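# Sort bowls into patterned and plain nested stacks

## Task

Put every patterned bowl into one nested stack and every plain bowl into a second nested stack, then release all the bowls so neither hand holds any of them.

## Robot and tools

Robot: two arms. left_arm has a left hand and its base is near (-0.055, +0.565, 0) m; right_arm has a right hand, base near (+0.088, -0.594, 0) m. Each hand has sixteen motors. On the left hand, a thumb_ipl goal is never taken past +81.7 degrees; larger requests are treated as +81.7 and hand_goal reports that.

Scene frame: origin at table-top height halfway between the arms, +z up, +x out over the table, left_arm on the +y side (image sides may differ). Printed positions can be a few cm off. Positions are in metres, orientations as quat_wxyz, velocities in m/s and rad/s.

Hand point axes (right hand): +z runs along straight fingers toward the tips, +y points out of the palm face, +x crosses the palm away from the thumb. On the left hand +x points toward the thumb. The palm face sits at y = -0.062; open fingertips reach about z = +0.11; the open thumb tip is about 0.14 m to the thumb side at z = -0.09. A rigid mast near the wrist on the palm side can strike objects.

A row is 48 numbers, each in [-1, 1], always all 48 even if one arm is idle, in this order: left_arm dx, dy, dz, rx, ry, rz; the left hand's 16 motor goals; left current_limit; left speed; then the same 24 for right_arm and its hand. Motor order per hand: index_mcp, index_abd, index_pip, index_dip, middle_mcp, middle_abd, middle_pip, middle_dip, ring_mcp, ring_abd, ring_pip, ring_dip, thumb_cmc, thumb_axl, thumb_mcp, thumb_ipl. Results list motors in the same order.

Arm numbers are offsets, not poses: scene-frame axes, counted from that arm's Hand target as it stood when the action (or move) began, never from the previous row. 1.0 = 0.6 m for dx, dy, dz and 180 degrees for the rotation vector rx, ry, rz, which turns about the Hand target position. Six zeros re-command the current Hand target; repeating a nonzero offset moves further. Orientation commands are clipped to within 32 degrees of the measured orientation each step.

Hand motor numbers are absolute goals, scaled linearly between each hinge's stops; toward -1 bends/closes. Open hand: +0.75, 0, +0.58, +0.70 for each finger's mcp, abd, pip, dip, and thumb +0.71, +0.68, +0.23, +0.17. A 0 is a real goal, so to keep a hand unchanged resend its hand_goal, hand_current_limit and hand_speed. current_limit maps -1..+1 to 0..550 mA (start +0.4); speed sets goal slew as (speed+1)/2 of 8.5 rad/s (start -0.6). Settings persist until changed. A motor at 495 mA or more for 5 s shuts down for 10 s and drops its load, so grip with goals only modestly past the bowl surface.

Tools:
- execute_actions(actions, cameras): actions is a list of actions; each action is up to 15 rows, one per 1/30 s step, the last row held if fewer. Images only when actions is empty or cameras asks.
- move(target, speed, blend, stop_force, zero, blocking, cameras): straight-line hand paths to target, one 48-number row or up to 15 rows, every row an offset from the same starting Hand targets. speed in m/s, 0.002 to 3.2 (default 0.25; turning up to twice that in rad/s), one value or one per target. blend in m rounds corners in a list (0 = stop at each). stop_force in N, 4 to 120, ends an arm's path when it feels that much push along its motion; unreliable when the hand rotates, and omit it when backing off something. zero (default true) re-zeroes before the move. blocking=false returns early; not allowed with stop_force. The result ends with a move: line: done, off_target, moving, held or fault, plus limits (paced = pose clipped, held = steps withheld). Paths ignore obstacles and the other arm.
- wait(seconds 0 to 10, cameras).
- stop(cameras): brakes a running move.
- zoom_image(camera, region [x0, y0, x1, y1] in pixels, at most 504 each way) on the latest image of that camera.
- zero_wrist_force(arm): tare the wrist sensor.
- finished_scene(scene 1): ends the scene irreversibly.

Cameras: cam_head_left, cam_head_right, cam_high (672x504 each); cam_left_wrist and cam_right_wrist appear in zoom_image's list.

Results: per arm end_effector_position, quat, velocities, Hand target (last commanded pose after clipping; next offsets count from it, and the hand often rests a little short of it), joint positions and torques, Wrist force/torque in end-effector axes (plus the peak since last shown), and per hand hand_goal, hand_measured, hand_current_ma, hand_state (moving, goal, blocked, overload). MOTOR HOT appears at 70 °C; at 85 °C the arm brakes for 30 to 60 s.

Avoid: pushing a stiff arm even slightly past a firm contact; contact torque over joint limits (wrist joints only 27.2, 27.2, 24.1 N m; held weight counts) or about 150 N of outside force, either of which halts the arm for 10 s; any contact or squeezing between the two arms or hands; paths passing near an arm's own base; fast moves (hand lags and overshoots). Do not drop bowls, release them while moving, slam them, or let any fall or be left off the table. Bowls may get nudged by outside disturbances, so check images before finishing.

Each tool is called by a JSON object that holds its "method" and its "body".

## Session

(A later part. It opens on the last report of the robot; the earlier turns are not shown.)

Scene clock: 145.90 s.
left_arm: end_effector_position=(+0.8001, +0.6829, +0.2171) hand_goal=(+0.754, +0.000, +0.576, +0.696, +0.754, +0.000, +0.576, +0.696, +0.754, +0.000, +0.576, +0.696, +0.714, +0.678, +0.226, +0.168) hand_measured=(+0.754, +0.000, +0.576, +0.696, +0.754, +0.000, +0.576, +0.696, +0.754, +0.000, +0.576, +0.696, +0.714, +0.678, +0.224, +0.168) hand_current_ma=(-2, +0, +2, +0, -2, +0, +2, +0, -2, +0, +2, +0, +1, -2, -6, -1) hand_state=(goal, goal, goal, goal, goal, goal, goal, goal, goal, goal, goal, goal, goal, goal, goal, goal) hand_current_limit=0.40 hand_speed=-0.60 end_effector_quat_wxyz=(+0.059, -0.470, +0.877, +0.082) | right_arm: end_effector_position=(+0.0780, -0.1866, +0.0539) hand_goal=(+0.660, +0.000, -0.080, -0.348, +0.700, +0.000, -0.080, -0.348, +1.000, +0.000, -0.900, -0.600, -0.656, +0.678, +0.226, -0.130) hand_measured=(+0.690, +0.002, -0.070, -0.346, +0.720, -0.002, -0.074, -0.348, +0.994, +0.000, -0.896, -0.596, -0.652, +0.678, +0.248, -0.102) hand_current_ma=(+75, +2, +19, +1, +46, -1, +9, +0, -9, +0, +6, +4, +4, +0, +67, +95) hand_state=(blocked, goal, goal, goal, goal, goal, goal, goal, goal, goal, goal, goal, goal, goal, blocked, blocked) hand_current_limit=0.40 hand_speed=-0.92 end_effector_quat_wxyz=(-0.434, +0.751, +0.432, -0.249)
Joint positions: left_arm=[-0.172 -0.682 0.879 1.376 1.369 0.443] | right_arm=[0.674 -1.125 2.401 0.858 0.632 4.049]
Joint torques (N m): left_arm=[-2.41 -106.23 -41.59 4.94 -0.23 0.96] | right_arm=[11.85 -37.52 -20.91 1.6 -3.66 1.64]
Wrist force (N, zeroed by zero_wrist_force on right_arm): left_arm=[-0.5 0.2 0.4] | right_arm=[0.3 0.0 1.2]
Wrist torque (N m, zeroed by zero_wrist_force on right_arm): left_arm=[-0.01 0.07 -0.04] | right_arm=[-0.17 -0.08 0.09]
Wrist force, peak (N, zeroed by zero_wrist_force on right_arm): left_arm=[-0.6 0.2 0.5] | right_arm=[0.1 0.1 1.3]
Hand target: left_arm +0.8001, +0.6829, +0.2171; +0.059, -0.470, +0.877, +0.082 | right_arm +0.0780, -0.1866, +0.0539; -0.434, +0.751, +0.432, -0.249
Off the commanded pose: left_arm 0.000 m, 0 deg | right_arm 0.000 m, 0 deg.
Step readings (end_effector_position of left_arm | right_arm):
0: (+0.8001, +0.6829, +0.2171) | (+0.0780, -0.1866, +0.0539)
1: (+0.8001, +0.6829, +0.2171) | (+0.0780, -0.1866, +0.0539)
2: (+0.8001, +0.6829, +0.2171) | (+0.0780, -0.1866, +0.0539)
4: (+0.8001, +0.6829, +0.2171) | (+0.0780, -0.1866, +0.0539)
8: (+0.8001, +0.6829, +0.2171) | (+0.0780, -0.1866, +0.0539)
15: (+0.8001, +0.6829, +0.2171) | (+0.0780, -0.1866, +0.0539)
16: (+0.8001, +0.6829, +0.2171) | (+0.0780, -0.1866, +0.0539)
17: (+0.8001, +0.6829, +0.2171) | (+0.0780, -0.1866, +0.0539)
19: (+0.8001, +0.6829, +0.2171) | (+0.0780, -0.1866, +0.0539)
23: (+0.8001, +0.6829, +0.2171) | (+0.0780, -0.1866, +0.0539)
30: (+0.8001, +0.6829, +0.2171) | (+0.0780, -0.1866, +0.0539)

{"method": "execute_actions", "body": {"actions": [[[0,0,0,0,0,0,0.754,0,0.576,0.696,0.754,0,0.576,0.696,0.754,0,0.576,0.696,0.714,0.678,0.226,0.168,0.4,-0.6,0,0,0,0,0,0,0.637,0,-0.08,-0.348,0.662,0,-0.08,-0.348,1.0,0,-0.9,-0.6,-0.657,0.678,0.225,-0.145,0.4,-0.92]],[[0,0,0,0,0,0,0.754,0,0.576,0.696,0.754,0,0.576,0.696,0.754,0,0.576,0.696,0.714,0.678,0.226,0.168,0.4,-0.6,0,0,0,0,0,0,0.637,0,-0.08,-0.348,0.662,0,-0.08,-0.348,1.0,0,-0.9,-0.6,-0.657,0.678,0.225,-0.145,0.4,-0.92]]]}}

{"method": "move", "body": {"target": [[0,0,0,0,0,0,0.754,0,0.576,0.696,0.754,0,0.576,0.696,0.754,0,0.576,0.696,0.714,0.678,0.226,0.168,0.4,-0.6,0,0,0.025,0,0,0,0.637,0,-0.08,-0.348,0.662,0,-0.08,-0.348,1.0,0,-0.9,-0.6,-0.657,0.678,0.225,-0.145,0.4,-0.92],[0,0,0,0,0,0,0.754,0,0.576,0.696,0.754,0,0.576,0.696,0.754,0,0.576,0.696,0.714,0.678,0.226,0.168,0.4,-0.6,0,0,0.15,0,0,0,0.637,0,-0.08,-0.348,0.662,0,-0.08,-0.348,1.0,0,-0.9,-0.6,-0.657,0.678,0.225,-0.145,0.4,-0.92]], "speed": [0.03,0.12], "blend": 0.006, "cameras": ["cam_high"]}}

{"method": "zoom_image", "body": {"camera": "cam_high", "region": [315, 15, 390, 75]}}

Scene clock: 147.53 s.
left_arm: end_effector_position=(+0.8001, +0.6829, +0.2171) hand_goal=(+0.754, +0.000, +0.576, +0.696, +0.754, +0.000, +0.576, +0.696, +0.754, +0.000, +0.576, +0.696, +0.714, +0.678, +0.226, +0.168) hand_measured=(+0.754, +0.000, +0.576, +0.696, +0.754, +0.000, +0.576, +0.696, +0.754, +0.000, +0.576, +0.696, +0.714, +0.678, +0.224, +0.168) hand_current_ma=(-2, +0, +2, +0, -2, +0, +2, +0, -2, +0, +2, +0, +1, -2, -6, -1) hand_state=(goal, goal, goal, goal, goal, goal, goal, goal, goal, goal, goal, goal, goal, goal, goal, goal) hand_current_limit=0.40 hand_speed=-0.60 end_effector_quat_wxyz=(+0.059, -0.470, +0.877, +0.082) | right_arm: end_effector_position=(+0.0780, -0.1866, +0.0539) hand_goal=(+0.638, +0.000, -0.080, -0.348, +0.662, +0.000, -0.080, -0.348, +1.000, +0.000, -0.900, -0.600, -0.656, +0.678, +0.226, -0.144) hand_measured=(+0.674, +0.002, -0.066, -0.346, +0.700, -0.002, -0.068, -0.346, +0.994, +0.000, -0.896, -0.596, -0.652, +0.678, +0.258, -0.110) hand_current_ma=(+102, +2, +25, +2, +110, -1, +20, +3, -9, +0, +6, +4, +5, +0, +110, +129) hand_state=(blocked, goal, goal, goal, blocked, goal, goal, goal, goal, goal, goal, goal, goal, goal, blocked, blocked) hand_current_limit=0.40 hand_speed=-0.92 end_effector_quat_wxyz=(-0.434, +0.751, +0.432, -0.249)
Joint positions: left_arm=[-0.172 -0.682 0.879 1.376 1.369 0.443] | right_arm=[0.674 -1.125 2.401 0.858 0.632 4.049]
Joint torques (N m): left_arm=[2.65 -105.87 -42.45 4.64 0.14 0.91] | right_arm=[9.81 -37.81 -20.52 2.16 -2.77 1.66]
Wrist force (N, zeroed by zero_wrist_force on right_arm): left_arm=[0.1 0.0 0.3] | right_arm=[0.1 0.2 0.7]
Wrist torque (N m, zeroed by zero_wrist_force on right_arm): left_arm=[-0.03 0.00 0.01] | right_arm=[-0.10 -0.03 0.07]
Wrist force, peak (N, zeroed by zero_wrist_force on right_arm): left_arm=[-0.5 0.2 0.9] | right_arm=[0.3 -0.3 1.2]
Hand target: left_arm +0.8001, +0.6829, +0.2171; +0.059, -0.470, +0.877, +0.082 | right_arm +0.0780, -0.1866, +0.0539; -0.434, +0.751, +0.432, -0.249
Off the commanded pose: left_arm 0.000 m, 0 deg | right_arm 0.000 m, 0 deg.
Step readings (end_effector_position of left_arm | right_arm):
0: (+0.8001, +0.6829, +0.2171) | (+0.0780, -0.1866, +0.0539)
1: (+0.8001, +0.6829, +0.2171) | (+0.0780, -0.1866, +0.0539)
2: (+0.8001, +0.6829, +0.2171) | (+0.0780, -0.1866, +0.0539)
4: (+0.8001, +0.6829, +0.2171) | (+0.0780, -0.1866, +0.0539)
8: (+0.8001, +0.6829, +0.2171) | (+0.0780, -0.1866, +0.0539)
15: (+0.8001, +0.6829, +0.2171) | (+0.0780, -0.1866, +0.0539)
16: (+0.8001, +0.6829, +0.2171) | (+0.0780, -0.1866, +0.0539)
17: (+0.8001, +0.6829, +0.2171) | (+0.0780, -0.1866, +0.0539)
19: (+0.8001, +0.6829, +0.2171) | (+0.0780, -0.1866, +0.0539)
23: (+0.8001, +0.6829, +0.2171) | (+0.0780, -0.1866, +0.0539)
30: (+0.8001, +0.6829, +0.2171) | (+0.0780, -0.1866, +0.0539)

Scene clock: 149.30 s.
left_arm: end_effector_position=(+0.8001, +0.6829, +0.2171) hand_goal=(+0.754, +0.000, +0.576, +0.696, +0.754, +0.000, +0.576, +0.696, +0.754, +0.000, +0.576, +0.696, +0.714, +0.678, +0.226, +0.168) hand_measured=(+0.754, +0.000, +0.576, +0.696, +0.754, +0.000, +0.576, +0.696, +0.754, +0.000, +0.576, +0.696, +0.714, +0.678, +0.224, +0.168) hand_current_ma=(-2, +0, +2, +0, -2, +0, +2, +0, -2, +0, +2, +0, +1, -2, -6, -1) hand_state=(goal, goal, goal, goal, goal, goal, goal, goal, goal, goal, goal, goal, goal, goal, goal, goal) hand_current_limit=0.40 hand_speed=-0.60 end_effector_quat_wxyz=(+0.059, -0.470, +0.877, +0.082) | right_arm: end_effector_position=(+0.0780, -0.1866, +0.1438) hand_goal=(+0.638, +0.000, -0.080, -0.348, +0.662, +0.000, -0.080, -0.348, +1.000, +0.000, -0.900, -0.600, -0.656, +0.678, +0.226, -0.144) hand_measured=(+0.634, +0.002, -0.078, -0.344, +0.658, -0.002, -0.078, -0.344, +0.994, +0.000, -0.896, -0.596, -0.652, +0.678, +0.226, -0.142) hand_current_ma=(-7, +2, +4, +4, -7, -1, +3, +6, -9, +0, +6, +4, +6, +0, +0, +3) hand_state=(goal, goal, goal, goal, goal, goal, goal, goal, goal, goal, goal, goal, goal, goal, goal, goal) hand_current_limit=0.40 hand_speed=-0.92 end_effector_quat_wxyz=(-0.434, +0.751, +0.432, -0.249)
Joint positions: left_arm=[-0.172 -0.682 0.879 1.376 1.369 0.443] | right_arm=[0.674 -1.323 2.381 1.075 0.632 4.049]
Joint torques (N m): left_arm=[-0.61 -106.09 -41.6 4.86 -0.17 1.05] | right_arm=[-6.34 -58.48 -30.21 9.39 0.69 -0.47]
Wrist force (N, zeroed by zero_wrist_force on right_arm): left_arm=[-0.3 0.2 0.4] | right_arm=[0.1 -0.1 0.3]
Wrist torque (N m, zeroed by zero_wrist_force on right_arm): left_arm=[-0.01 0.06 -0.03] | right_arm=[-0.12 0.00 0.08]
Wrist force, peak (N, zeroed by zero_wrist_force on right_arm): left_arm=[-0.7 -0.3 0.7] | right_arm=[0.3 1.5 1.7]
Hand target: left_arm +0.8001, +0.6829, +0.2171; +0.059, -0.470, +0.877, +0.082 | right_arm +0.0780, -0.1866, +0.1439; -0.434, +0.751, +0.432, -0.249
Off the commanded pose: left_arm 0.000 m, 0 deg | right_arm 0.000 m, 0 deg.
move: done
Images, in order (width x height): cam_high 672x504.

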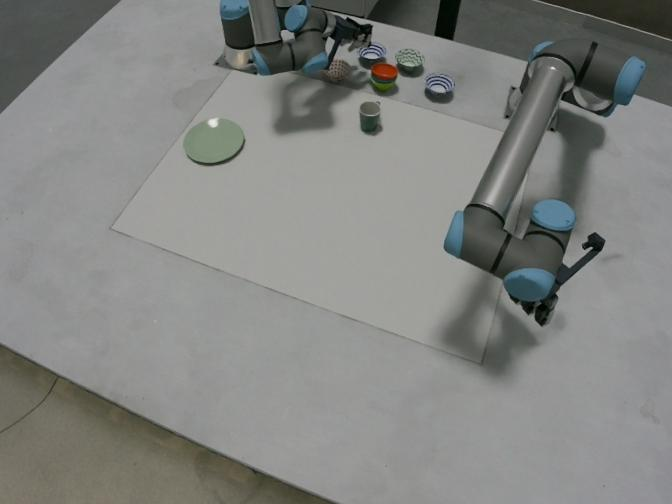

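Scaled by 6.720.

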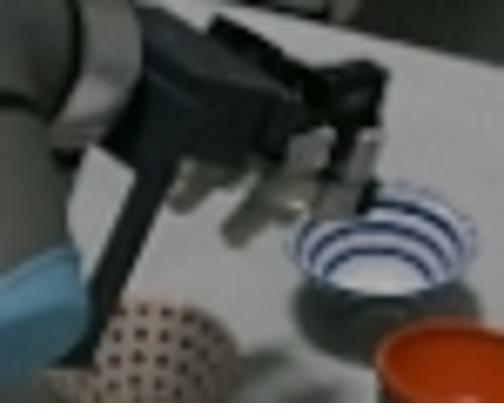

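{"method": "zoom_image", "body": {"camera": "cam_high", "region": [315, 45, 365, 95]}}

{"method": "zoom_image", "body": {"camera": "cam_high", "region": [350, 30, 400, 80]}}

{"method": "zoom_image", "body": {"camera": "cam_high", "region": [385, 35, 465, 115]}}

Scaled by 10.080.

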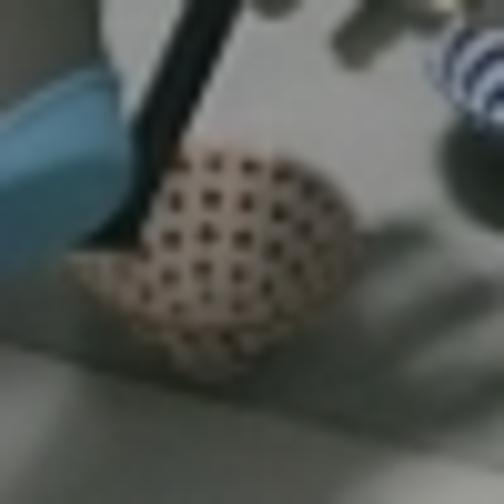

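Scaled by 10.080.

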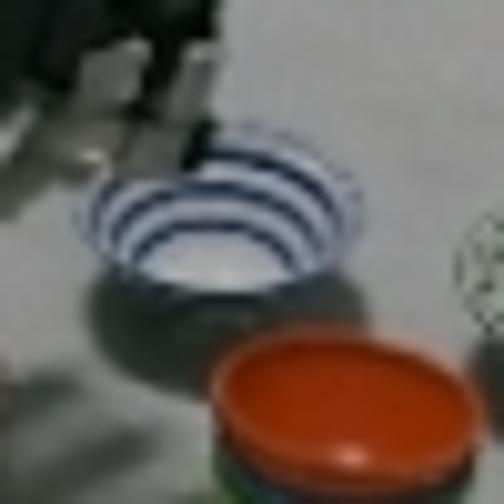

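Scaled by 6.300.

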